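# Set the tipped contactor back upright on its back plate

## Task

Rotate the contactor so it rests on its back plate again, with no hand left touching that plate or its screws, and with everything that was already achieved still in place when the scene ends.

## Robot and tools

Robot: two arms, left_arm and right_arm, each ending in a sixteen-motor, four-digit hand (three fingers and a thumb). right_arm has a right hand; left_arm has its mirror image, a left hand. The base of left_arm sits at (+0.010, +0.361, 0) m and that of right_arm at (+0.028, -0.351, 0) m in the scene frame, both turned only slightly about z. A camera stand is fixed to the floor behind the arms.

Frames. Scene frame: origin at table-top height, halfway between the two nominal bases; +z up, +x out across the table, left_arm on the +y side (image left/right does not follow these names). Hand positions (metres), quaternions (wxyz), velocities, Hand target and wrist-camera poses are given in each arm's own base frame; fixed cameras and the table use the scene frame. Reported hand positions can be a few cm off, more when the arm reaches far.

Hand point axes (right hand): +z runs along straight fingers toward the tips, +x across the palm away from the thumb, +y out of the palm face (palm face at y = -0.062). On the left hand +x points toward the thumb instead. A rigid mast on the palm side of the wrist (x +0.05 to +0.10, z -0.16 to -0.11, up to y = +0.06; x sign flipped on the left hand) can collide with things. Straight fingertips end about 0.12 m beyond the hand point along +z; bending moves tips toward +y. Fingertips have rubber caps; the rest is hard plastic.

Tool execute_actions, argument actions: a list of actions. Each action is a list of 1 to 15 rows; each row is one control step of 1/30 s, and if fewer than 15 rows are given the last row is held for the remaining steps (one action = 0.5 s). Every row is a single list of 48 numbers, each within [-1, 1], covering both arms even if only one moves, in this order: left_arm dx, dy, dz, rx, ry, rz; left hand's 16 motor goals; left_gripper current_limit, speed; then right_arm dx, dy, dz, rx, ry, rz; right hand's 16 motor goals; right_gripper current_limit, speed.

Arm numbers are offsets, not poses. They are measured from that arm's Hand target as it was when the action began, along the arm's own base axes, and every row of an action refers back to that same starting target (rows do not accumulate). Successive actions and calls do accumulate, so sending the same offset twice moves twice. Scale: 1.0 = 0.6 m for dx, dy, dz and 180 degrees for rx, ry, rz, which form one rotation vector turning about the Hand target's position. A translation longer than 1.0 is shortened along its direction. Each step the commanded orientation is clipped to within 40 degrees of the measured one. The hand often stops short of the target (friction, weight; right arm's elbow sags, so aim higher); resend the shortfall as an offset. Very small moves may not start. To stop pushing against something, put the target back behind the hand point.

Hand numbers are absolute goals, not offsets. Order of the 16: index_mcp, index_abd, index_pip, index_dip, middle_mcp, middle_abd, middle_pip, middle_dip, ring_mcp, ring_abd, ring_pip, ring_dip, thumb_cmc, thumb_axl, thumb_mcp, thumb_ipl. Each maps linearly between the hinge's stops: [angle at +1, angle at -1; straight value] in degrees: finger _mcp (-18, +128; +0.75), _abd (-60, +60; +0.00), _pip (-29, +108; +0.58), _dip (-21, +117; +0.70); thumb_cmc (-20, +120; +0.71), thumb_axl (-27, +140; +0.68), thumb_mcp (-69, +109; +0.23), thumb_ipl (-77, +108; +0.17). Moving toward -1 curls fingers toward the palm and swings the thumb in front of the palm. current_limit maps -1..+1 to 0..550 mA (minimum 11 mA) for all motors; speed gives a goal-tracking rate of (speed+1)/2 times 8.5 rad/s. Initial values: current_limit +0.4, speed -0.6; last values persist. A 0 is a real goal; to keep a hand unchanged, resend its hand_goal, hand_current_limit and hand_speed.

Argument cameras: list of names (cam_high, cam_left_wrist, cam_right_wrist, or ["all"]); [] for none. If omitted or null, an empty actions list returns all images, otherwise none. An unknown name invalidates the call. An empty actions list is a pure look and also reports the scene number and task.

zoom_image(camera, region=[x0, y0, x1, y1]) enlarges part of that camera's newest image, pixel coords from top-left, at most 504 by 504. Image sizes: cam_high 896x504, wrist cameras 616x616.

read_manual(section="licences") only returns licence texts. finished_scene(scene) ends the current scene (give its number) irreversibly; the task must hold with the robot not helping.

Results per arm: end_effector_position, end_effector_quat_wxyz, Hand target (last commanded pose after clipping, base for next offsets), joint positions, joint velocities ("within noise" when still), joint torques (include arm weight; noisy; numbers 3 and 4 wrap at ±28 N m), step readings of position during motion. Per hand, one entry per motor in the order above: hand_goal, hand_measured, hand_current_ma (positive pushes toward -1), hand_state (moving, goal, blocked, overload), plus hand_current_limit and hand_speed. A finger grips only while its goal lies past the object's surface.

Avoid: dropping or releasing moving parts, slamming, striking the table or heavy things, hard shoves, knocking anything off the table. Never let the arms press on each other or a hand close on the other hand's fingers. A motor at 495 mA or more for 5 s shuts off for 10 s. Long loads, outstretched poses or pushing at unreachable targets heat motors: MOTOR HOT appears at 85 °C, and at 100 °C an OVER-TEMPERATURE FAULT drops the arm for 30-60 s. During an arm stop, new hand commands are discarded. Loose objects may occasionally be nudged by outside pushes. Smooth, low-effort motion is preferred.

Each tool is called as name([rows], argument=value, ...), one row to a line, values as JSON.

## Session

execute_actions(actions=[])

Scene clock: 0.00 s.
left_arm: end_effector_position=(+0.3509, +0.1512, +0.2891) hand_goal=(+0.754, +0.000, +0.576, +0.696, +0.754, +0.000, +0.576, +0.696, +0.754, +0.000, +0.576, +0.696, +0.714, +0.678, +0.226, +0.168) hand_measured=(+0.754, +0.000, +0.576, +0.696, +0.754, +0.000, +0.576, +0.696, +0.754, +0.000, +0.576, +0.696, +0.714, +0.678, +0.226, +0.168) hand_current_ma=(+0, +0, +0, +0, +0, +0, +0, +0, +0, +0, +0, +0, +0, +0, +0, +0) hand_state=(goal, goal, goal, goal, goal, goal, goal, goal, goal, goal, goal, goal, goal, goal, goal, goal) hand_current_limit=0.40 hand_speed=-0.60 end_effector_quat_wxyz=(-0.150, +0.360, +0.714, +0.582) | right_arm: end_effector_position=(+0.1978, +0.3042, +0.2352) hand_goal=(+0.754, +0.000, +0.576, +0.696, +0.754, +0.000, +0.576, +0.696, +0.754, +0.000, +0.576, +0.696, +0.714, +0.678, +0.226, +0.168) hand_measured=(+0.754, +0.000, +0.576, +0.696, +0.754, +0.000, +0.576, +0.696, +0.754, +0.000, +0.576, +0.696, +0.714, +0.678, +0.226, +0.168) hand_current_ma=(+0, +0, +0, +0, +0, +0, +0, +0, +0, +0, +0, +0, +0, +0, +0, +0) hand_state=(goal, goal, goal, goal, goal, goal, goal, goal, goal, goal, goal, goal, goal, goal, goal, goal) hand_current_limit=0.40 hand_speed=-0.60 end_effector_quat_wxyz=(-0.106, +0.445, +0.600, +0.657)
Joint positions: left_arm=[-0.089 1.073 0.623 -0.714 -1.263 -0.426] | right_arm=[1.316 0.812 0.163 0.531 0.223 0.824]
Joint velocities: within noise
Joint torques (N m): no reading
Heat: left arm: hottest shoulder 38 °C; right arm: hottest waist 39 °C.
Hand target: left_arm +0.3563, +0.1506, +0.3082; -0.133, +0.346, +0.718, +0.589 | right_arm +0.1991, +0.3097, +0.2569; -0.112, +0.438, +0.585, +0.673

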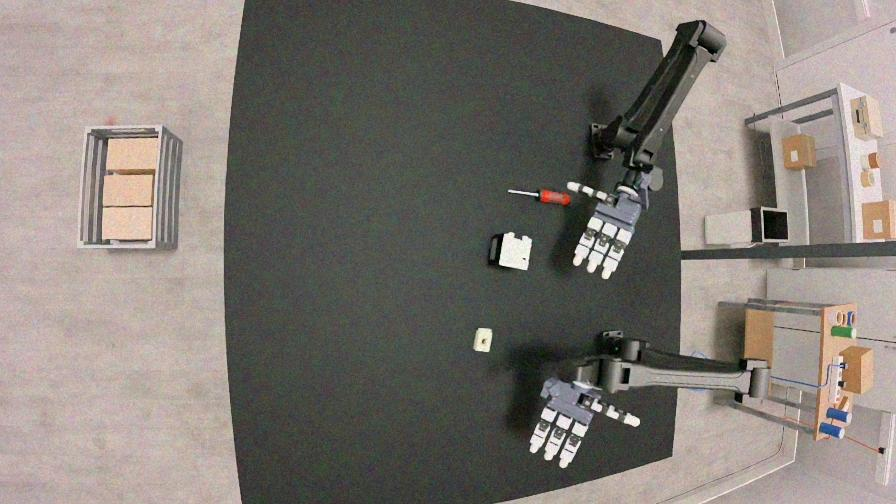

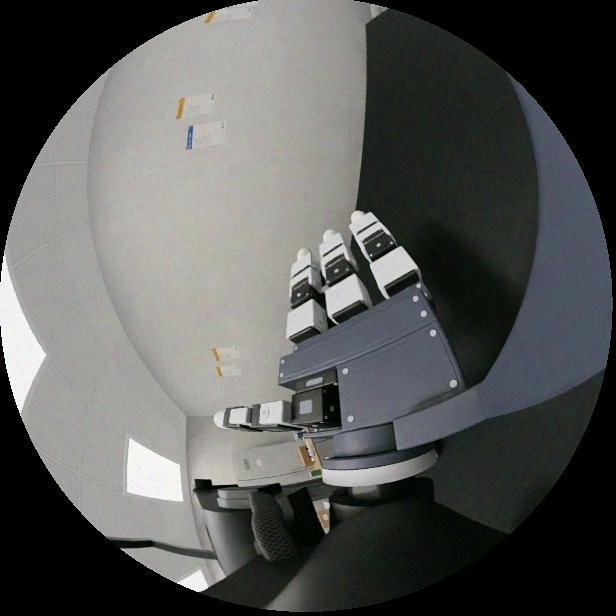

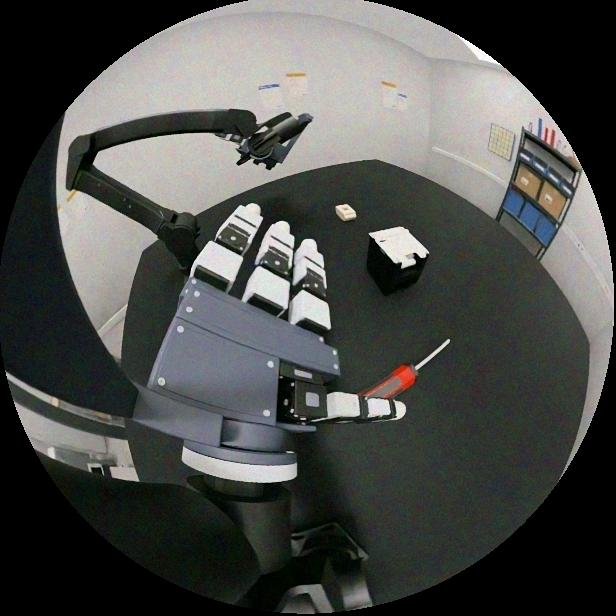

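zoom_image(camera="cam_high", region=[440, 170, 620, 320])

zoom_image(camera="cam_right_wrist", region=[320, 180, 500, 360])

Scaled by 2.800 from the camera's 896x504 image, which has a finer 1280x720 frame.

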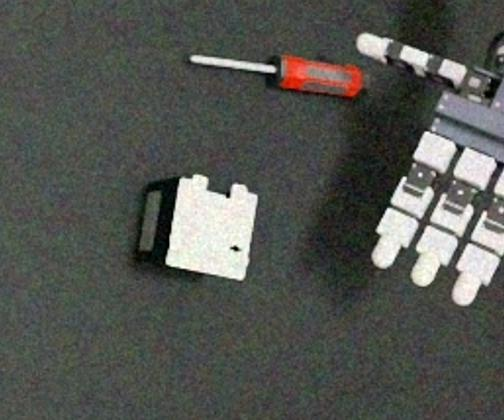

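Scaled by 2.800 from the camera's 616x616 image, which has a finer 880x880 frame.

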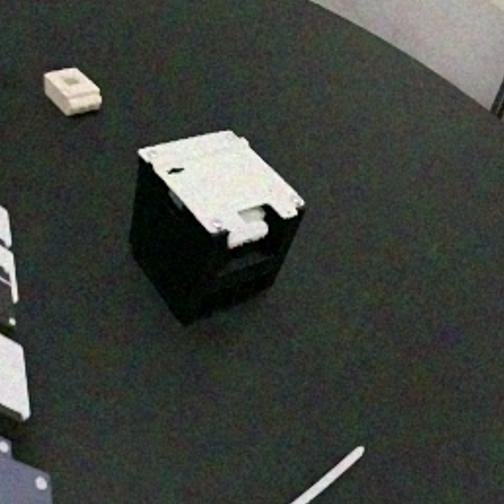

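execute_actions([
  [[-0.0156,-0.1,0.03,-0.1275,0.011,-0.054,0.754,0,0.576,0.696,0.754,0,0.576,0.696,0.754,0,0.576,0.696,0.714,0.678,0.226,0.168,0.4,-0.6,0.0753,-0.1035,0.0172,-0.138,-0.01,0.058,0.754,0,0.576,0.696,0.754,0,0.576,0.696,0.754,0,0.576,0.696,0.714,0.678,0.226,0.168,0.4,-0.6]],
  [[-0.0156,-0.133,0,-0.1275,0.011,-0.054,0.754,0,0.576,0.696,0.754,0,0.576,0.696,0.754,0,0.576,0.696,0.714,0.678,0.226,0.168,0.4,-0.6,0.0753,-0.1035,0.0172,-0.138,-0.01,0.058,0.754,0,0.576,0.696,0.754,0,0.576,0.696,0.754,0,0.576,0.696,0.714,0.678,0.226,0.168,0.4,-0.6]],
  [[-0.0156,-0.133,0,-0.1275,0.011,-0.054,0.754,0,0.576,0.696,0.754,0,0.576,0.696,0.754,0,0.576,0.696,0.714,0.678,0.226,0.168,0.4,-0.6,0.0753,-0.1035,0.0172,-0.138,-0.01,0.058,0.754,0,0.576,0.696,0.754,0,0.576,0.696,0.754,0,0.576,0.696,0.714,0.678,0.226,0.168,0.4,-0.6]],
], cameras=["all"])

Scene clock: 7.87 s.
left_arm: end_effector_position=(+0.3192, -0.0608, +0.2907) hand_goal=(+0.754, +0.000, +0.576, +0.696, +0.754, +0.000, +0.576, +0.696, +0.754, +0.000, +0.576, +0.696, +0.714, +0.678, +0.226, +0.168) hand_measured=(+0.756, +0.000, +0.576, +0.696, +0.756, +0.000, +0.576, +0.696, +0.758, +0.000, +0.576, +0.696, +0.720, +0.678, +0.224, +0.168) hand_current_ma=(+1, +0, +0, +0, +1, +0, +0, +0, +1, +0, +0, +0, +3, +0, -1, +0) hand_state=(goal, goal, goal, goal, goal, goal, goal, goal, goal, goal, goal, goal, goal, goal, goal, goal) hand_current_limit=0.40 hand_speed=-0.60 end_effector_quat_wxyz=(+0.152, +0.557, +0.812, +0.080) | right_arm: end_effector_position=(+0.3224, +0.1219, +0.2583) hand_goal=(+0.754, +0.000, +0.576, +0.696, +0.754, +0.000, +0.576, +0.696, +0.754, +0.000, +0.576, +0.696, +0.714, +0.678, +0.226, +0.168) hand_measured=(+0.760, +0.000, +0.576, +0.696, +0.760, +0.000, +0.576, +0.696, +0.760, +0.000, +0.576, +0.696, +0.722, +0.678, +0.222, +0.168) hand_current_ma=(+12, +1, +1, +0, +11, +1, +1, +0, +12, +1, +1, +0, +13, -1, -6, +0) hand_state=(goal, goal, goal, goal, goal, goal, goal, goal, goal, goal, goal, goal, goal, goal, goal, goal) hand_current_limit=0.40 hand_speed=-0.60 end_effector_quat_wxyz=(+0.018, +0.247, +0.957, +0.153)
Joint positions: left_arm=[-0.5 0.835 0.954 -1.368 -0.127 -0.848] | right_arm=[0.055 0.938 0.928 -1.431 -0.281 -0.991]
Joint torques (N m): left_arm=[-2.55 -1.79 16.2 0.77 -0.05 -0.22] | right_arm=[-0.5 -3.37 14.19 0.51 -0.13 -0.24]
Heat: left arm: hottest elbow 39 °C; right arm: hottest waist 39 °C.
Hand target: left_arm +0.3282, -0.0690, +0.3262; +0.193, +0.547, +0.810, +0.081 | right_arm +0.3346, +0.1234, +0.2880; +0.033, +0.224, +0.962, +0.153
Off the commanded pose: left_arm 0.037 m, 5 deg | right_arm 0.032 m, 3 deg.
Step readings (end_effector_position of left_arm | right_arm):
0: (+0.3509, +0.1512, +0.2891) | (+0.1978, +0.3042, +0.2352)
1: (+0.3511, +0.1512, +0.2880) | (+0.1968, +0.3052, +0.2352)
2: (+0.3527, +0.1503, +0.2822) | (+0.1967, +0.3066, +0.2336)
4: (+0.3522, +0.1373, +0.2719) | (+0.2055, +0.2986, +0.2345)
8: (+0.3416, +0.1040, +0.2840) | (+0.2327, +0.2577, +0.2491)
15: (+0.3404, +0.0937, +0.3007) | (+0.2342, +0.2373, +0.2232)
16: (+0.3407, +0.0927, +0.2976) | (+0.2341, +0.2368, +0.2199)
17: (+0.3412, +0.0889, +0.2899) | (+0.2354, +0.2343, +0.2170)
19: (+0.3396, +0.0677, +0.2736) | (+0.2458, +0.2193, +0.2160)
23: (+0.3342, +0.0251, +0.2773) | (+0.2719, +0.1777, +0.2320)
30: (+0.3328, +0.0158, +0.3002) | (+0.2839, +0.1732, +0.2490)
31: (+0.3323, +0.0142, +0.2986) | (+0.2848, +0.1731, +0.2473)
32: (+0.3311, +0.0086, +0.2919) | (+0.2871, +0.1689, +0.2436)
34: (+0.3275, -0.0157, +0.2785) | (+0.2968, +0.1507, +0.2381)
38: (+0.3220, -0.0556, +0.2811) | (+0.3213, +0.1127, +0.2427)
45: (+0.3199, -0.0616, +0.2912) | (+0.3307, +0.1141, +0.2584)

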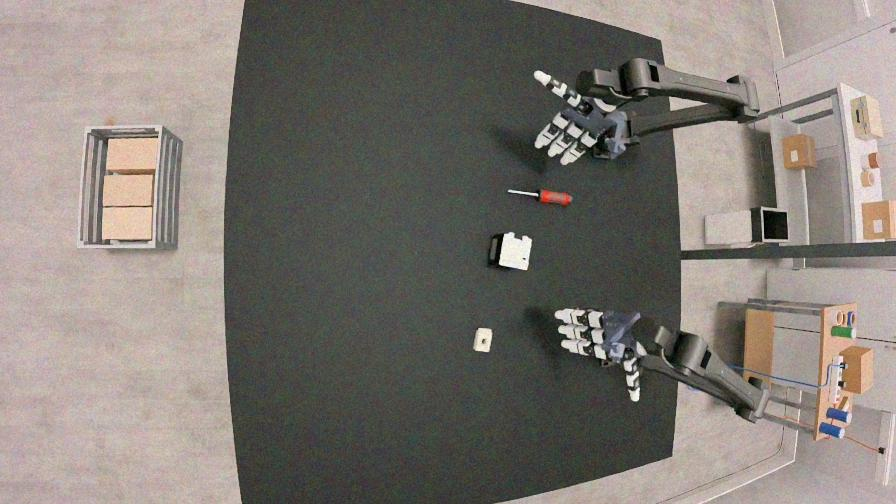

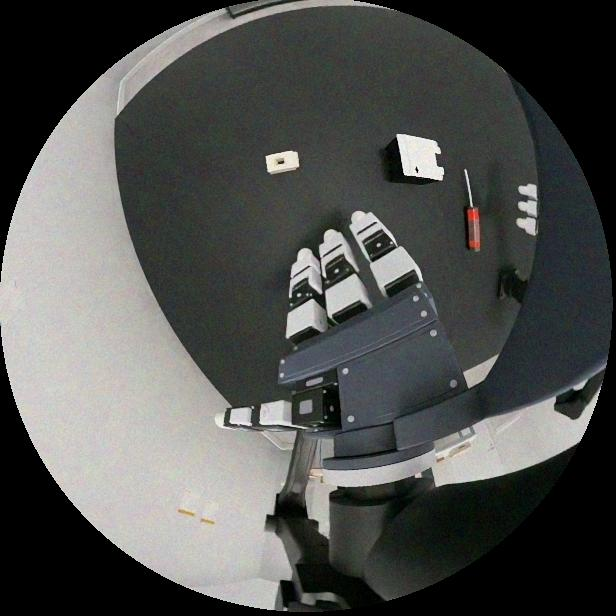

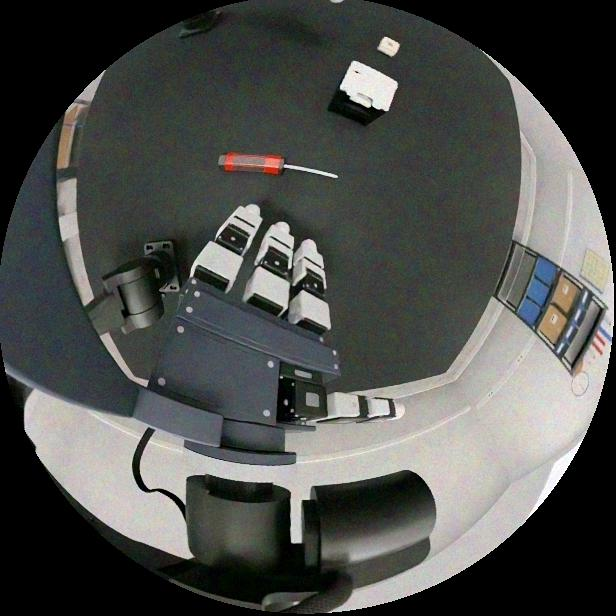

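zoom_image(camera="cam_left_wrist", region=[360, 110, 480, 230])

zoom_image(camera="cam_right_wrist", region=[300, 30, 440, 170])

Scaled by 4.200 from the camera's 616x616 image, which has a finer 880x880 frame.

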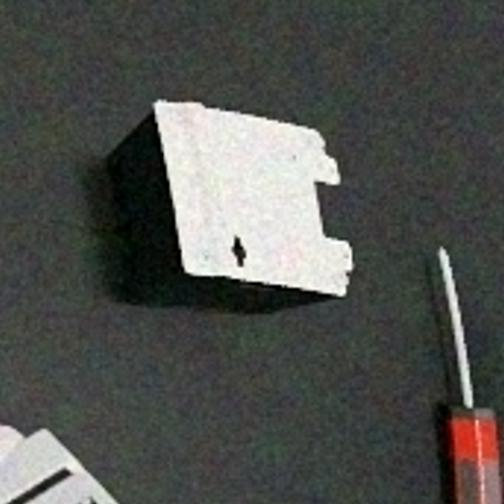

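Scaled by 3.600 from the camera's 616x616 image, which has a finer 880x880 frame.

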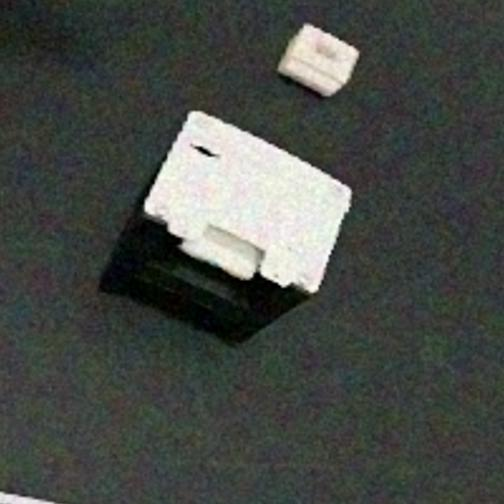

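execute_actions([
  [[0.043,-0.126,0.0,-0.0976,0.1062,0.0401,0.754,0,0.576,0.696,0.754,0,0.576,0.696,0.754,0,0.576,0.696,0.714,0.678,0.226,0.168,0.4,-0.6,0.0,-0.0667,0,0,0,0,0.754,0,0.576,0.696,0.754,0,0.576,0.696,0.754,0,0.576,0.696,0.714,0.678,0.226,0.168,0.4,-0.6]],
  [[0.043,-0.126,0.0,-0.0976,0.1062,0.0401,0.41,0,-0.08,0.333,0.41,0,-0.08,0.333,0.754,0,0.576,0.696,-0.571,0.678,0.9,-0.319,0.4,-0.5,0.0,0,0,0,0,0,0.754,0,0.576,0.696,0.754,0,0.576,0.696,0.754,0,0.576,0.696,0.714,0.678,0.226,0.168,0.4,-0.6]],
  [[0.043,-0.126,-0.05,-0.0976,0.1062,0.0401,0.41,0,-0.08,0.333,0.41,0,-0.08,0.333,0.754,0,0.576,0.696,-0.571,0.678,0.9,-0.319,0.4,-0.5,0.0,0,0,0,0,0,0.754,0,0.576,0.696,0.754,0,0.576,0.696,0.754,0,0.576,0.696,0.714,0.678,0.226,0.168,0.4,-0.6]],
], cameras=["all"])

Scene clock: 14.30 s.
left_arm: end_effector_position=(+0.3943, -0.2946, +0.2662) hand_goal=(+0.410, +0.000, -0.080, +0.334, +0.410, +0.000, -0.080, +0.334, +0.754, +0.000, +0.576, +0.696, -0.570, +0.678, +0.900, -0.318) hand_measured=(+0.408, +0.002, -0.076, +0.336, +0.408, +0.002, -0.076, +0.338, +0.744, +0.000, +0.576, +0.696, -0.566, +0.678, +0.892, -0.316) hand_current_ma=(-1, +0, +1, +1, -1, +0, +1, +1, -6, +0, +0, +0, +1, +0, -8, +0) hand_state=(goal, goal, goal, goal, goal, goal, goal, goal, goal, goal, goal, goal, goal, goal, goal, goal) hand_current_limit=0.40 hand_speed=-0.50 end_effector_quat_wxyz=(-0.044, +0.226, +0.840, -0.492) | right_arm: end_effector_position=(+0.3228, +0.0839, +0.2613) hand_goal=(+0.754, +0.000, +0.576, +0.696, +0.754, +0.000, +0.576, +0.696, +0.754, +0.000, +0.576, +0.696, +0.714, +0.678, +0.226, +0.168) hand_measured=(+0.758, +0.000, +0.576, +0.696, +0.758, +0.000, +0.576, +0.696, +0.758, +0.000, +0.576, +0.696, +0.718, +0.678, +0.222, +0.168) hand_current_ma=(+5, +1, +1, +0, +5, +1, +1, +0, +5, +1, +1, +0, +6, -1, -6, +0) hand_state=(goal, goal, goal, goal, goal, goal, goal, goal, goal, goal, goal, goal, goal, goal, goal, goal) hand_current_limit=0.40 hand_speed=-0.60 end_effector_quat_wxyz=(+0.012, +0.233, +0.961, +0.147)
Joint positions: left_arm=[-0.427 1.571 1.557 -1.434 1.029 -1.542] | right_arm=[-0.103 0.97 0.96 -1.497 -0.29 -1.189]
Joint torques (N m): left_arm=[0.79 -13.33 13.57 0.76 1.29 -0.15] | right_arm=[-0.56 -3.37 13.96 0.36 -0.74 -0.22]
Heat: left arm: hottest elbow 41 °C; right arm: hottest waist 39 °C.
Hand target: left_arm +0.4055, -0.2958, +0.2961; -0.009, +0.231, +0.835, -0.499 | right_arm +0.3346, +0.0834, +0.2880; +0.033, +0.224, +0.962, +0.153
Off the commanded pose: left_arm 0.032 m, 4 deg | right_arm 0.029 m, 3 deg.
Step readings (end_effector_position of left_arm | right_arm):
0: (+0.3192, -0.0608, +0.2907) | (+0.3224, +0.1219, +0.2583)
1: (+0.3187, -0.0626, +0.2896) | (+0.3224, +0.1221, +0.2590)
2: (+0.3175, -0.0678, +0.2875) | (+0.3208, +0.1218, +0.2586)
4: (+0.3186, -0.0921, +0.2878) | (+0.3207, +0.1129, +0.2598)
8: (+0.3437, -0.1385, +0.2995) | (+0.3261, +0.0842, +0.2599)
15: (+0.3462, -0.1476, +0.2859) | (+0.3249, +0.0816, +0.2598)
16: (+0.3444, -0.1492, +0.2857) | (+0.3242, +0.0824, +0.2598)
17: (+0.3403, -0.1557, +0.2854) | (+0.3238, +0.0827, +0.2598)
19: (+0.3410, -0.1799, +0.2925) | (+0.3236, +0.0831, +0.2605)
23: (+0.3659, -0.2207, +0.3084) | (+0.3233, +0.0836, +0.2613)
30: (+0.3730, -0.2201, +0.2880) | (+0.3229, +0.0838, +0.2613)
31: (+0.3721, -0.2209, +0.2870) | (+0.3229, +0.0838, +0.2613)
32: (+0.3692, -0.2277, +0.2877) | (+0.3228, +0.0838, +0.2613)
34: (+0.3675, -0.2528, +0.2945) | (+0.3228, +0.0838, +0.2613)
38: (+0.3838, -0.2874, +0.2895) | (+0.3228, +0.0838, +0.2613)
45: (+0.3943, -0.2973, +0.2596) | (+0.3228, +0.0839, +0.2613)

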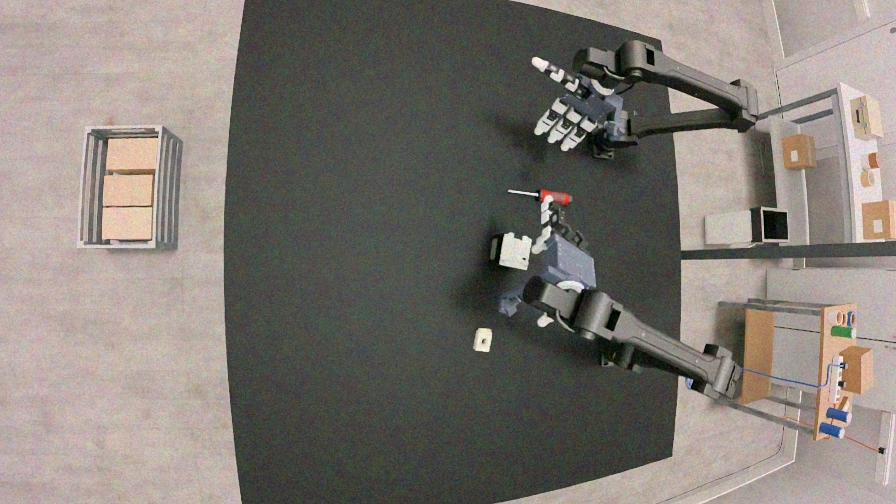

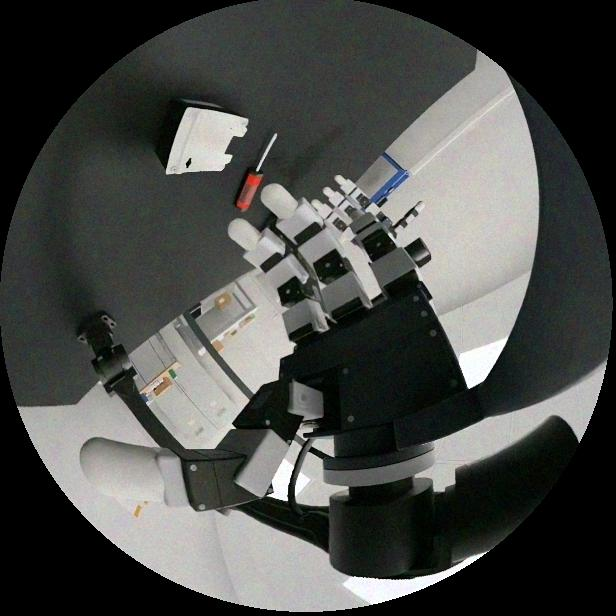

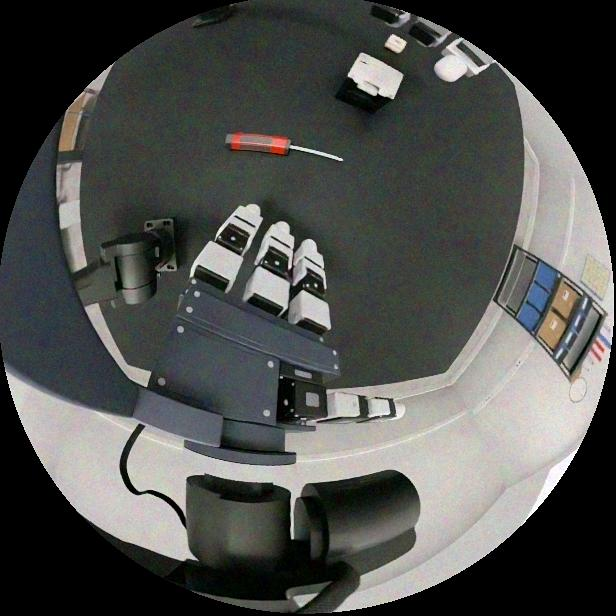

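execute_actions([
  [[0.043,-0.126,-0.04,-0.0976,0.1062,0.0401,0.41,0,-0.08,0.333,0.41,0,-0.08,0.333,0.754,0,0.576,0.696,-0.571,0.678,0.9,-0.319,0.4,-0.5,0.0,0,0,0,0,0,0.754,0,0.576,0.696,0.754,0,0.576,0.696,0.754,0,0.576,0.696,0.714,0.678,0.226,0.168,0.4,-0.6]],
], cameras=["cam_left_wrist"])

Scene clock: 16.33 s.
left_arm: end_effector_position=(+0.4273, -0.3704, +0.2549) hand_goal=(+0.410, +0.000, -0.080, +0.334, +0.410, +0.000, -0.080, +0.334, +0.754, +0.000, +0.576, +0.696, -0.570, +0.678, +0.900, -0.318) hand_measured=(+0.404, +0.002, -0.078, +0.336, +0.404, +0.002, -0.078, +0.336, +0.742, +0.000, +0.574, +0.696, -0.568, +0.678, +0.892, -0.316) hand_current_ma=(-4, +0, +1, +1, -4, +0, +0, +1, -10, +0, +0, +0, +0, +0, -6, +0) hand_state=(goal, goal, goal, goal, goal, goal, goal, goal, goal, goal, goal, goal, goal, goal, goal, goal) hand_current_limit=0.40 hand_speed=-0.50 end_effector_quat_wxyz=(-0.133, +0.122, +0.750, -0.637) | right_arm: end_effector_position=(+0.3228, +0.0839, +0.2613) hand_goal=(+0.754, +0.000, +0.576, +0.696, +0.754, +0.000, +0.576, +0.696, +0.754, +0.000, +0.576, +0.696, +0.714, +0.678, +0.226, +0.168) hand_measured=(+0.758, +0.000, +0.576, +0.696, +0.758, +0.000, +0.576, +0.696, +0.758, +0.000, +0.576, +0.696, +0.718, +0.678, +0.222, +0.168) hand_current_ma=(+5, +1, +1, +0, +5, +1, +1, +0, +5, +1, +1, +0, +6, -1, -6, +0) hand_state=(goal, goal, goal, goal, goal, goal, goal, goal, goal, goal, goal, goal, goal, goal, goal, goal) hand_current_limit=0.40 hand_speed=-0.60 end_effector_quat_wxyz=(+0.012, +0.233, +0.961, +0.147)
Joint positions: left_arm=[-0.427 1.749 1.599 -1.061 1.406 -1.979] | right_arm=[-0.103 0.97 0.96 -1.497 -0.29 -1.189]
Joint torques (N m): left_arm=[-1.08 -15.74 10.96 1.06 1.44 -0.23] | right_arm=[-0.62 -3.6 13.97 0.36 -0.74 -0.21]
Heat: left arm: hottest elbow 41 °C; right arm: hottest waist 39 °C.
Hand target: left_arm +0.4314, -0.3714, +0.2721; -0.080, +0.092, +0.749, -0.651 | right_arm +0.3346, +0.0834, +0.2880; +0.033, +0.224, +0.962, +0.153
Off the commanded pose: left_arm 0.018 m, 7 deg | right_arm 0.029 m, 3 deg.
Step readings (end_effector_position of left_arm | right_arm):
0: (+0.3942, -0.2946, +0.2662) | (+0.3228, +0.0839, +0.2613)
1: (+0.3940, -0.2957, +0.2674) | (+0.3228, +0.0839, +0.2613)
2: (+0.3914, -0.3038, +0.2718) | (+0.3228, +0.0839, +0.2613)
4: (+0.3921, -0.3254, +0.2834) | (+0.3228, +0.0839, +0.2613)
8: (+0.4082, -0.3552, +0.2719) | (+0.3228, +0.0839, +0.2613)
15: (+0.4271, -0.3690, +0.2302) | (+0.3228, +0.0839, +0.2613)
Images, in order (width x height): cam_left_wrist 616x616.

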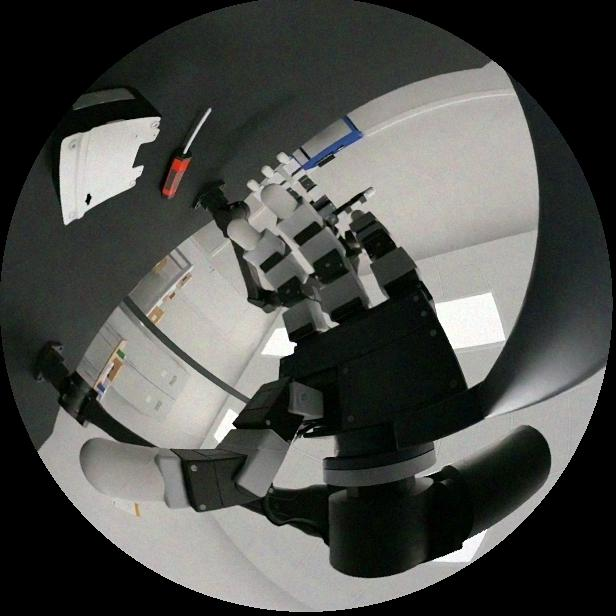

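execute_actions([
  [[-0.01,-0.015,-0.085,-0.008,-0.02,0.017,0.41,0,-0.08,0.333,0.41,0,-0.08,0.333,0.754,0,0.576,0.696,-0.571,0.678,0.9,-0.319,0.4,-0.5,0.0,0,0,0,0,0,0.754,0,0.576,0.696,0.754,0,0.576,0.696,0.754,0,0.576,0.696,0.714,0.678,0.226,0.168,0.4,-0.6]],
  [[-0.008,-0.015,-0.085,-0.008,-0.02,0.017,0.41,0,-0.08,0.333,0.41,0,-0.08,0.333,0.754,0,0.576,0.696,-0.571,0.678,0.9,-0.319,0.4,-0.5,0.0,0,0,0,0,0,0.754,0,0.576,0.696,0.754,0,0.576,0.696,0.754,0,0.576,0.696,0.714,0.678,0.226,0.168,0.4,-0.6]],
], cameras=["all"])

Scene clock: 19.00 s.
left_arm: end_effector_position=(+0.4197, -0.3855, +0.1589) hand_goal=(+0.410, +0.000, -0.080, +0.334, +0.410, +0.000, -0.080, +0.334, +0.754, +0.000, +0.576, +0.696, -0.570, +0.678, +0.900, -0.318) hand_measured=(+0.404, +0.002, -0.078, +0.336, +0.404, +0.002, -0.078, +0.336, +0.742, +0.000, +0.574, +0.696, -0.568, +0.678, +0.894, -0.316) hand_current_ma=(-4, +0, +1, +1, -4, +0, +0, +1, -10, +0, +0, +0, +0, +0, -6, +0) hand_state=(goal, goal, goal, goal, goal, goal, goal, goal, goal, goal, goal, goal, goal, goal, goal, goal) hand_current_limit=0.40 hand_speed=-0.50 end_effector_quat_wxyz=(-0.060, +0.173, +0.758, -0.626) | right_arm: end_effector_position=(+0.3228, +0.0839, +0.2613) hand_goal=(+0.754, +0.000, +0.576, +0.696, +0.754, +0.000, +0.576, +0.696, +0.754, +0.000, +0.576, +0.696, +0.714, +0.678, +0.226, +0.168) hand_measured=(+0.758, +0.000, +0.576, +0.696, +0.758, +0.000, +0.576, +0.696, +0.758, +0.000, +0.576, +0.696, +0.718, +0.678, +0.222, +0.168) hand_current_ma=(+5, +1, +1, +0, +5, +1, +1, +0, +5, +1, +1, +0, +6, -1, -6, +0) hand_state=(goal, goal, goal, goal, goal, goal, goal, goal, goal, goal, goal, goal, goal, goal, goal, goal) hand_current_limit=0.40 hand_speed=-0.60 end_effector_quat_wxyz=(+0.012, +0.233, +0.961, +0.147)
Joint positions: left_arm=[-0.473 1.72 1.304 -0.534 1.313 -2.079] | right_arm=[-0.103 0.97 0.96 -1.497 -0.29 -1.189]
Joint torques (N m): left_arm=[-2.08 -13.86 9.99 1.44 0.75 -0.23] | right_arm=[-0.67 -3.43 13.97 0.35 -0.74 -0.22]
Heat: left arm: hottest elbow 41 °C; right arm: hottest waist 39 °C.
Hand target: left_arm +0.4206, -0.3894, +0.1701; +0.004, +0.094, +0.740, -0.666 | right_arm +0.3346, +0.0834, +0.2880; +0.033, +0.224, +0.962, +0.153
Off the commanded pose: left_arm 0.012 m, 13 deg | right_arm 0.029 m, 3 deg.
joint sent to its limit (left arm) — joint 6 (wrist roll), lower limit. The joint targets are off in position and orientation.
Step readings (end_effector_position of left_arm | right_arm):
0: (+0.4273, -0.3704, +0.2549) | (+0.3228, +0.0839, +0.2613)
1: (+0.4278, -0.3706, +0.2549) | (+0.3228, +0.0839, +0.2613)
2: (+0.4295, -0.3713, +0.2523) | (+0.3228, +0.0839, +0.2613)
4: (+0.4323, -0.3714, +0.2434) | (+0.3228, +0.0839, +0.2613)
8: (+0.4317, -0.3692, +0.2129) | (+0.3228, +0.0839, +0.2613)
15: (+0.4313, -0.3710, +0.1996) | (+0.3228, +0.0839, +0.2613)
16: (+0.4321, -0.3712, +0.1991) | (+0.3228, +0.0839, +0.2613)
17: (+0.4334, -0.3721, +0.1971) | (+0.3228, +0.0839, +0.2613)
19: (+0.4336, -0.3735, +0.1902) | (+0.3228, +0.0839, +0.2613)
23: (+0.4248, -0.3757, +0.1669) | (+0.3228, +0.0839, +0.2613)
30: (+0.4172, -0.3855, +0.1586) | (+0.3228, +0.0839, +0.2613)

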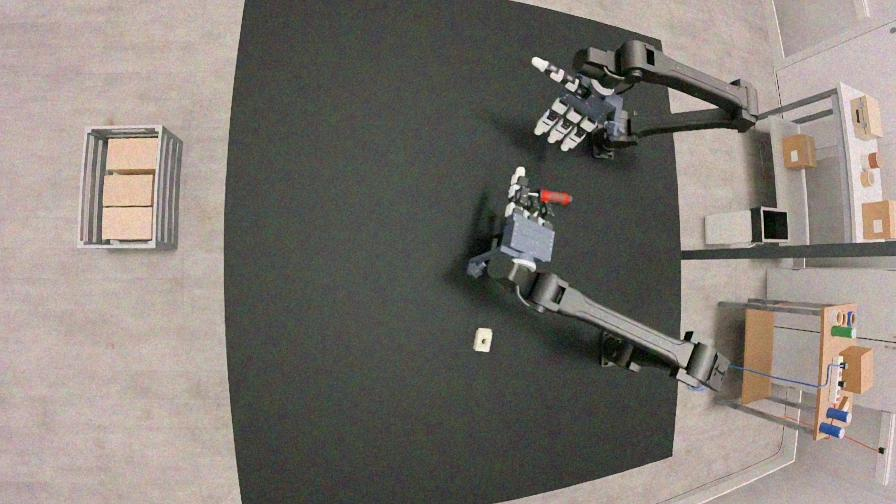

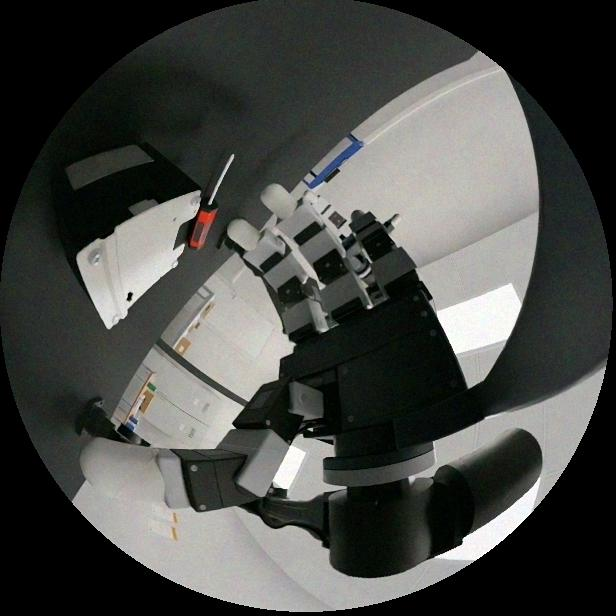

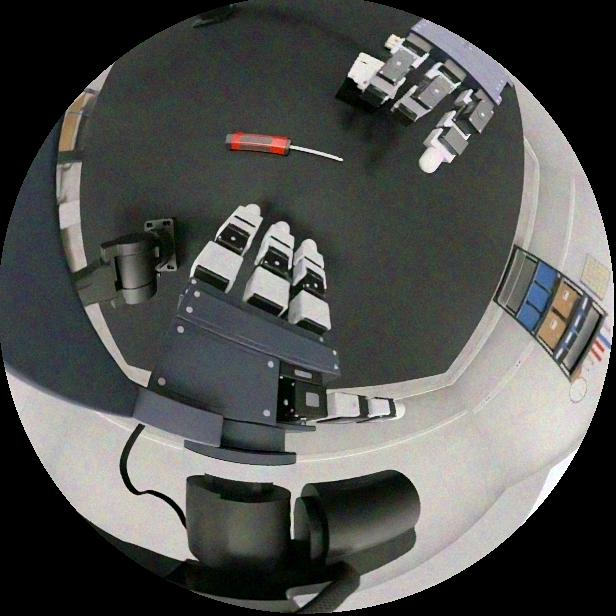

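execute_actions([
  [[-0.0055,-0.005,-0.05,0.0146,-0.0276,-0.0486,0.41,0,-0.08,0.333,0.41,0,-0.08,0.333,0.754,0,0.576,0.696,-0.571,0.678,0.9,-0.319,0.4,-0.5,0.0,0,0,0,0,0,0.754,0,0.576,0.696,0.754,0,0.576,0.696,0.754,0,0.576,0.696,0.714,0.678,0.226,0.168,0.4,-0.6]],
], cameras=["cam_left_wrist","cam_right_wrist"])

Scene clock: 21.67 s.
left_arm: end_effector_position=(+0.4182, -0.3841, +0.1321) hand_goal=(+0.410, +0.000, -0.080, +0.334, +0.410, +0.000, -0.080, +0.334, +0.754, +0.000, +0.576, +0.696, -0.570, +0.678, +0.900, -0.318) hand_measured=(+0.404, +0.002, -0.078, +0.336, +0.404, +0.002, -0.078, +0.336, +0.742, +0.000, +0.574, +0.696, -0.568, +0.678, +0.894, -0.316) hand_current_ma=(-4, +0, +1, +1, -4, +0, +0, +1, -10, +0, +0, +0, +0, +0, -6, +0) hand_state=(goal, goal, goal, goal, goal, goal, goal, goal, goal, goal, goal, goal, goal, goal, goal, goal) hand_current_limit=0.40 hand_speed=-0.50 end_effector_quat_wxyz=(-0.035, +0.191, +0.751, -0.631) | right_arm: end_effector_position=(+0.3228, +0.0839, +0.2613) hand_goal=(+0.754, +0.000, +0.576, +0.696, +0.754, +0.000, +0.576, +0.696, +0.754, +0.000, +0.576, +0.696, +0.714, +0.678, +0.226, +0.168) hand_measured=(+0.758, +0.000, +0.576, +0.696, +0.758, +0.000, +0.576, +0.696, +0.758, +0.000, +0.576, +0.696, +0.718, +0.678, +0.222, +0.168) hand_current_ma=(+5, +1, +1, +0, +5, +1, +1, +0, +5, +1, +1, +0, +6, -1, -6, +0) hand_state=(goal, goal, goal, goal, goal, goal, goal, goal, goal, goal, goal, goal, goal, goal, goal, goal) hand_current_limit=0.40 hand_speed=-0.60 end_effector_quat_wxyz=(+0.012, +0.233, +0.961, +0.147)
Joint positions: left_arm=[-0.473 1.722 1.218 -0.381 1.307 -2.08] | right_arm=[-0.103 0.97 0.96 -1.497 -0.29 -1.189]
Joint torques (N m): left_arm=[-1.96 -13.1 9.85 1.39 0.74 -0.2] | right_arm=[-0.44 -3.43 13.97 0.36 -0.74 -0.21]
Heat: left arm: hottest elbow 42 °C; right arm: hottest waist 39 °C.
Hand target: left_arm +0.4173, -0.3924, +0.1401; -0.017, +0.179, +0.745, -0.643 | right_arm +0.3346, +0.0834, +0.2880; +0.033, +0.224, +0.962, +0.153
Off the commanded pose: left_arm 0.012 m, 3 deg | right_arm 0.029 m, 3 deg.
joint sent to its limit (left arm) — joint 6 (wrist roll), lower limit. The joint targets are off in position and orientation.
Step readings (end_effector_position of left_arm | right_arm):
0: (+0.4197, -0.3855, +0.1589) | (+0.3228, +0.0839, +0.2613)
1: (+0.4196, -0.3854, +0.1583) | (+0.3228, +0.0839, +0.2613)
2: (+0.4207, -0.3860, +0.1577) | (+0.3228, +0.0839, +0.2613)
4: (+0.4215, -0.3863, +0.1515) | (+0.3228, +0.0839, +0.2613)
8: (+0.4165, -0.3833, +0.1352) | (+0.3228, +0.0839, +0.2613)
15: (+0.4177, -0.3839, +0.1319) | (+0.3228, +0.0839, +0.2613)
Images, in order (width x height): cam_left_wrist 616x616, cam_right_wrist 616x616.

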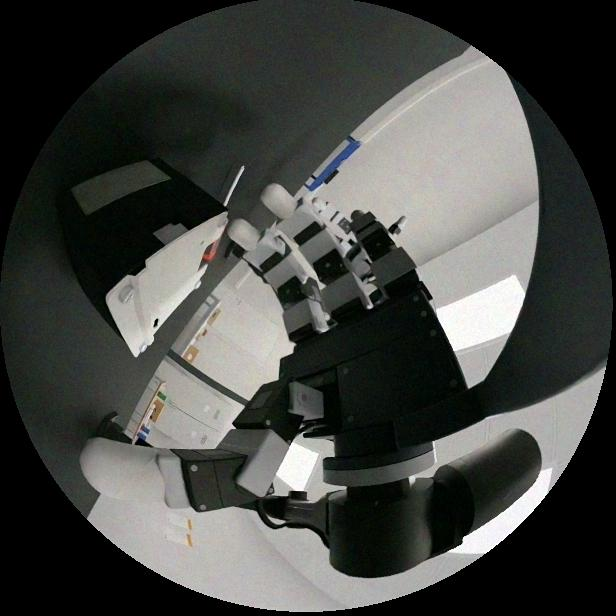

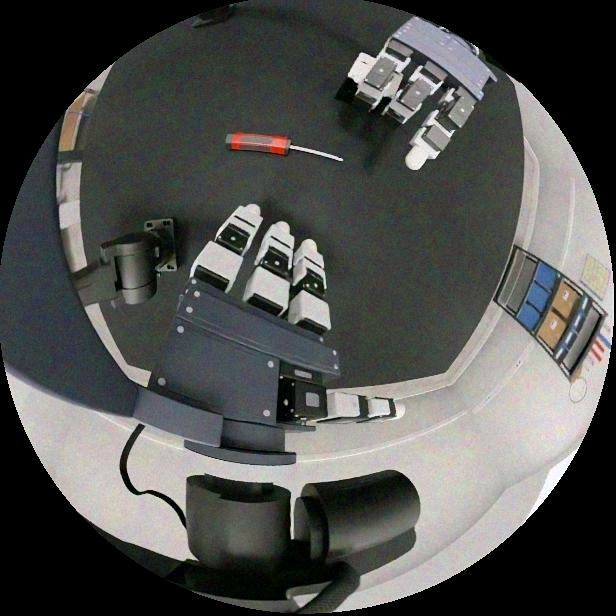

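execute_actions([
  [[0.0,0.0,-0.035,0,0,0,0.41,0,-0.08,0.333,0.41,0,-0.08,0.333,0.754,0,0.576,0.696,-0.571,0.678,0.9,-0.319,0.4,-0.5,0.0,0,0,0,0,0,0.754,0,0.576,0.696,0.754,0,0.576,0.696,0.754,0,0.576,0.696,0.714,0.678,0.226,0.168,0.4,-0.6]],
  [[0.0,0.0,-0.03,0,0,0,0.41,0,-0.08,0.333,0.41,0,-0.08,0.333,0.754,0,0.576,0.696,-0.571,0.678,0.9,-0.319,0.4,-0.5,0.0,0,0,0,0,0,0.754,0,0.576,0.696,0.754,0,0.576,0.696,0.754,0,0.576,0.696,0.714,0.678,0.226,0.168,0.4,-0.6]],
], cameras=["cam_left_wrist","cam_right_wrist"])

Scene clock: 23.60 s.
left_arm: end_effector_position=(+0.4181, -0.3839, +0.0945) hand_goal=(+0.410, +0.000, -0.080, +0.334, +0.410, +0.000, -0.080, +0.334, +0.754, +0.000, +0.576, +0.696, -0.570, +0.678, +0.900, -0.318) hand_measured=(+0.404, +0.002, -0.078, +0.336, +0.404, +0.002, -0.078, +0.336, +0.742, +0.000, +0.574, +0.696, -0.568, +0.678, +0.894, -0.316) hand_current_ma=(-4, +0, +1, +1, -4, +0, +0, +1, -10, +0, +0, +0, +0, +0, -6, +0) hand_state=(goal, goal, goal, goal, goal, goal, goal, goal, goal, goal, goal, goal, goal, goal, goal, goal) hand_current_limit=0.40 hand_speed=-0.50 end_effector_quat_wxyz=(-0.033, +0.191, +0.751, -0.631) | right_arm: end_effector_position=(+0.3228, +0.0839, +0.2613) hand_goal=(+0.754, +0.000, +0.576, +0.696, +0.754, +0.000, +0.576, +0.696, +0.754, +0.000, +0.576, +0.696, +0.714, +0.678, +0.226, +0.168) hand_measured=(+0.758, +0.000, +0.576, +0.696, +0.758, +0.000, +0.576, +0.696, +0.758, +0.000, +0.576, +0.696, +0.718, +0.678, +0.222, +0.168) hand_current_ma=(+5, +1, +1, +0, +5, +1, +1, +0, +5, +1, +1, +0, +6, -1, -6, +0) hand_state=(goal, goal, goal, goal, goal, goal, goal, goal, goal, goal, goal, goal, goal, goal, goal, goal) hand_current_limit=0.40 hand_speed=-0.60 end_effector_quat_wxyz=(+0.012, +0.233, +0.961, +0.147)
Joint positions: left_arm=[-0.473 1.772 1.174 -0.283 1.306 -2.081] | right_arm=[-0.103 0.97 0.96 -1.497 -0.29 -1.189]
Joint torques (N m): left_arm=[-2.37 -13.1 9.35 1.46 0.74 -0.22] | right_arm=[-0.56 -3.6 13.97 0.35 -0.74 -0.21]
Heat: left arm: hottest elbow 42 °C; right arm: hottest waist 39 °C.
Hand target: left_arm +0.4173, -0.3924, +0.1011; -0.017, +0.179, +0.745, -0.643 | right_arm +0.3346, +0.0834, +0.2880; +0.033, +0.224, +0.962, +0.153
Off the commanded pose: left_arm 0.011 m, 3 deg | right_arm 0.029 m, 3 deg.
joint sent to its limit (left arm) — joint 6 (wrist roll), lower limit. The joint targets are off in position and orientation.
Step readings (end_effector_position of left_arm | right_arm):
0: (+0.4182, -0.3841, +0.1321) | (+0.3228, +0.0839, +0.2613)
1: (+0.4184, -0.3842, +0.1322) | (+0.3228, +0.0839, +0.2613)
2: (+0.4187, -0.3844, +0.1319) | (+0.3228, +0.0839, +0.2613)
4: (+0.4195, -0.3848, +0.1298) | (+0.3228, +0.0839, +0.2613)
8: (+0.4192, -0.3845, +0.1220) | (+0.3228, +0.0839, +0.2613)
15: (+0.4176, -0.3837, +0.1121) | (+0.3228, +0.0839, +0.2613)
16: (+0.4182, -0.3840, +0.1128) | (+0.3228, +0.0839, +0.2613)
17: (+0.4186, -0.3842, +0.1118) | (+0.3228, +0.0839, +0.2613)
19: (+0.4201, -0.3849, +0.1117) | (+0.3228, +0.0839, +0.2613)
23: (+0.4194, -0.3846, +0.1036) | (+0.3228, +0.0839, +0.2613)
30: (+0.4178, -0.3838, +0.0944) | (+0.3228, +0.0839, +0.2613)
Images, in order (width x height): cam_left_wrist 616x616, cam_right_wrist 616x616.

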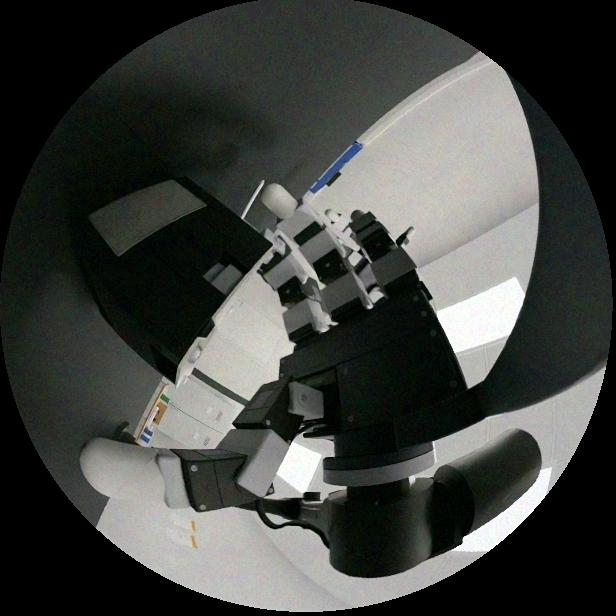

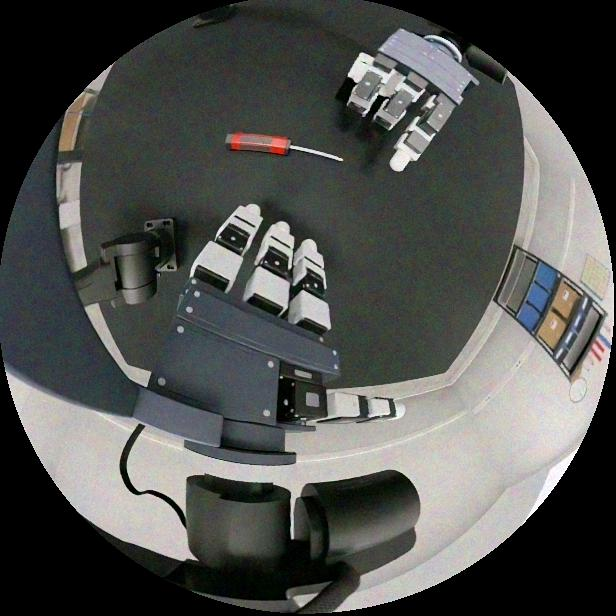

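execute_actions([
  [[0.0,0.0,0,0,0,0,0.1,0,-0.02,0.41,0.41,0,-0.08,0.333,0.754,0,0.576,0.696,-0.571,0.678,0.7,-0.45,0.3,-0.75,0.0,0,0,0,0,0,0.754,0,0.576,0.696,0.754,0,0.576,0.696,0.754,0,0.576,0.696,0.714,0.678,0.226,0.168,0.4,-0.6]],
  [[0.0,0.0,0,0,0,0,0.03,0,-0.02,0.41,0.41,0,-0.08,0.333,0.754,0,0.576,0.696,-0.571,0.678,0.62,-0.5,0.3,-0.8,0.0,0,0,0,0,0,0.754,0,0.576,0.696,0.754,0,0.576,0.696,0.754,0,0.576,0.696,0.714,0.678,0.226,0.168,0.4,-0.6]],
  [[0.0,0.0,0,0,0,0,-0.03,0,-0.02,0.41,0.41,0,-0.08,0.333,0.754,0,0.576,0.696,-0.571,0.678,0.56,-0.52,0.3,-0.8,0.0,0,0,0,0,0,0.754,0,0.576,0.696,0.754,0,0.576,0.696,0.754,0,0.576,0.696,0.714,0.678,0.226,0.168,0.4,-0.6]],
], cameras=["cam_left_wrist","cam_right_wrist"])

Scene clock: 25.80 s.
left_arm: end_effector_position=(+0.4167, -0.3854, +0.0949) hand_goal=(-0.030, +0.000, -0.020, +0.410, +0.410, +0.000, -0.080, +0.334, +0.754, +0.000, +0.576, +0.696, -0.570, +0.678, +0.560, -0.520) hand_measured=(+0.088, +0.000, +0.012, +0.416, +0.404, +0.002, -0.078, +0.336, +0.742, +0.000, +0.574, +0.696, -0.570, +0.678, +0.646, -0.474) hand_current_ma=(+348, +0, +44, +3, -4, +0, +0, +1, -10, +0, +0, +0, +0, +0, +291, +120) hand_state=(blocked, goal, blocked, goal, goal, goal, goal, goal, goal, goal, goal, goal, goal, goal, blocked, blocked) hand_current_limit=0.30 hand_speed=-0.80 end_effector_quat_wxyz=(-0.035, +0.191, +0.751, -0.631) | right_arm: end_effector_position=(+0.3228, +0.0839, +0.2613) hand_goal=(+0.754, +0.000, +0.576, +0.696, +0.754, +0.000, +0.576, +0.696, +0.754, +0.000, +0.576, +0.696, +0.714, +0.678, +0.226, +0.168) hand_measured=(+0.758, +0.000, +0.576, +0.696, +0.758, +0.000, +0.576, +0.696, +0.758, +0.000, +0.576, +0.696, +0.718, +0.678, +0.222, +0.168) hand_current_ma=(+5, +1, +1, +0, +5, +1, +1, +0, +5, +1, +1, +0, +6, -1, -6, +0) hand_state=(goal, goal, goal, goal, goal, goal, goal, goal, goal, goal, goal, goal, goal, goal, goal, goal) hand_current_limit=0.40 hand_speed=-0.60 end_effector_quat_wxyz=(+0.012, +0.233, +0.961, +0.147)
Joint positions: left_arm=[-0.476 1.772 1.174 -0.28 1.308 -2.087] | right_arm=[-0.103 0.97 0.96 -1.497 -0.29 -1.189]
Joint torques (N m): left_arm=[-1.61 -13.39 9.26 1.4 0.66 -0.18] | right_arm=[-0.5 -3.55 13.96 0.39 -0.73 -0.21]
Heat: left arm: hottest elbow 42 °C; right arm: hottest waist 39 °C.
Hand target: left_arm +0.4173, -0.3924, +0.1011; -0.017, +0.179, +0.745, -0.643 | right_arm +0.3346, +0.0834, +0.2880; +0.033, +0.224, +0.962, +0.153
Off the commanded pose: left_arm 0.009 m, 3 deg | right_arm 0.029 m, 3 deg.
joint sent to its limit (left arm) — joint 6 (wrist roll), lower limit. The joint targets are off in position and orientation.
Step readings (end_effector_position of left_arm | right_arm):
0: (+0.4181, -0.3839, +0.0945) | (+0.3228, +0.0839, +0.2613)
1: (+0.4181, -0.3839, +0.0945) | (+0.3228, +0.0839, +0.2613)
2: (+0.4181, -0.3839, +0.0945) | (+0.3228, +0.0839, +0.2613)
4: (+0.4181, -0.3839, +0.0945) | (+0.3228, +0.0839, +0.2613)
8: (+0.4181, -0.3839, +0.0945) | (+0.3228, +0.0839, +0.2613)
15: (+0.4166, -0.3860, +0.0946) | (+0.3228, +0.0839, +0.2613)
16: (+0.4160, -0.3867, +0.0946) | (+0.3228, +0.0839, +0.2613)
17: (+0.4161, -0.3867, +0.0946) | (+0.3228, +0.0839, +0.2613)
19: (+0.4151, -0.3880, +0.0946) | (+0.3228, +0.0839, +0.2613)
23: (+0.4162, -0.3867, +0.0946) | (+0.3228, +0.0839, +0.2613)
30: (+0.4162, -0.3867, +0.0946) | (+0.3228, +0.0839, +0.2613)
31: (+0.4162, -0.3867, +0.0946) | (+0.3228, +0.0839, +0.2613)
32: (+0.4162, -0.3867, +0.0946) | (+0.3228, +0.0839, +0.2613)
34: (+0.4167, -0.3860, +0.0947) | (+0.3228, +0.0839, +0.2613)
38: (+0.4167, -0.3854, +0.0949) | (+0.3228, +0.0839, +0.2613)
45: (+0.4167, -0.3854, +0.0949) | (+0.3228, +0.0839, +0.2613)
Images, in order (width x height): cam_left_wrist 616x616, cam_right_wrist 616x616.

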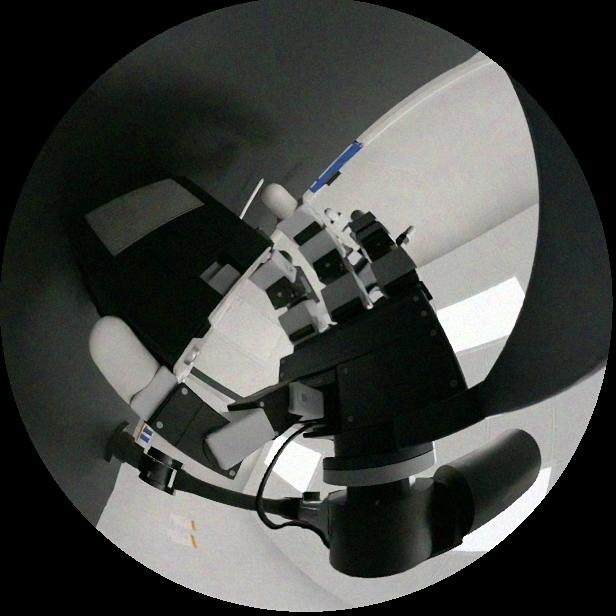

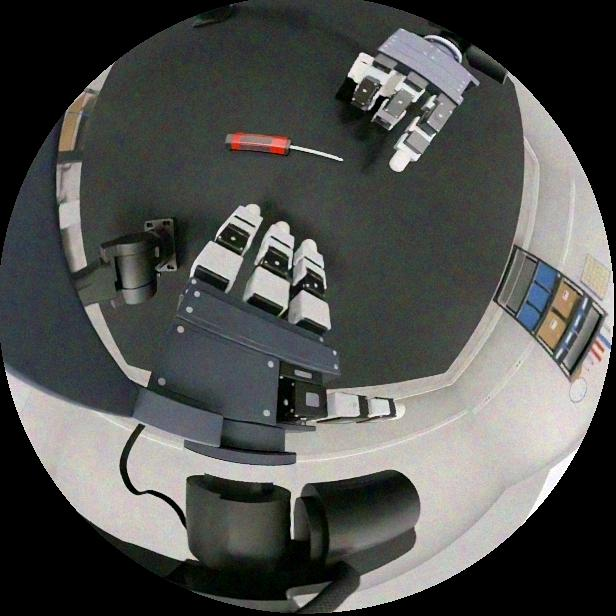

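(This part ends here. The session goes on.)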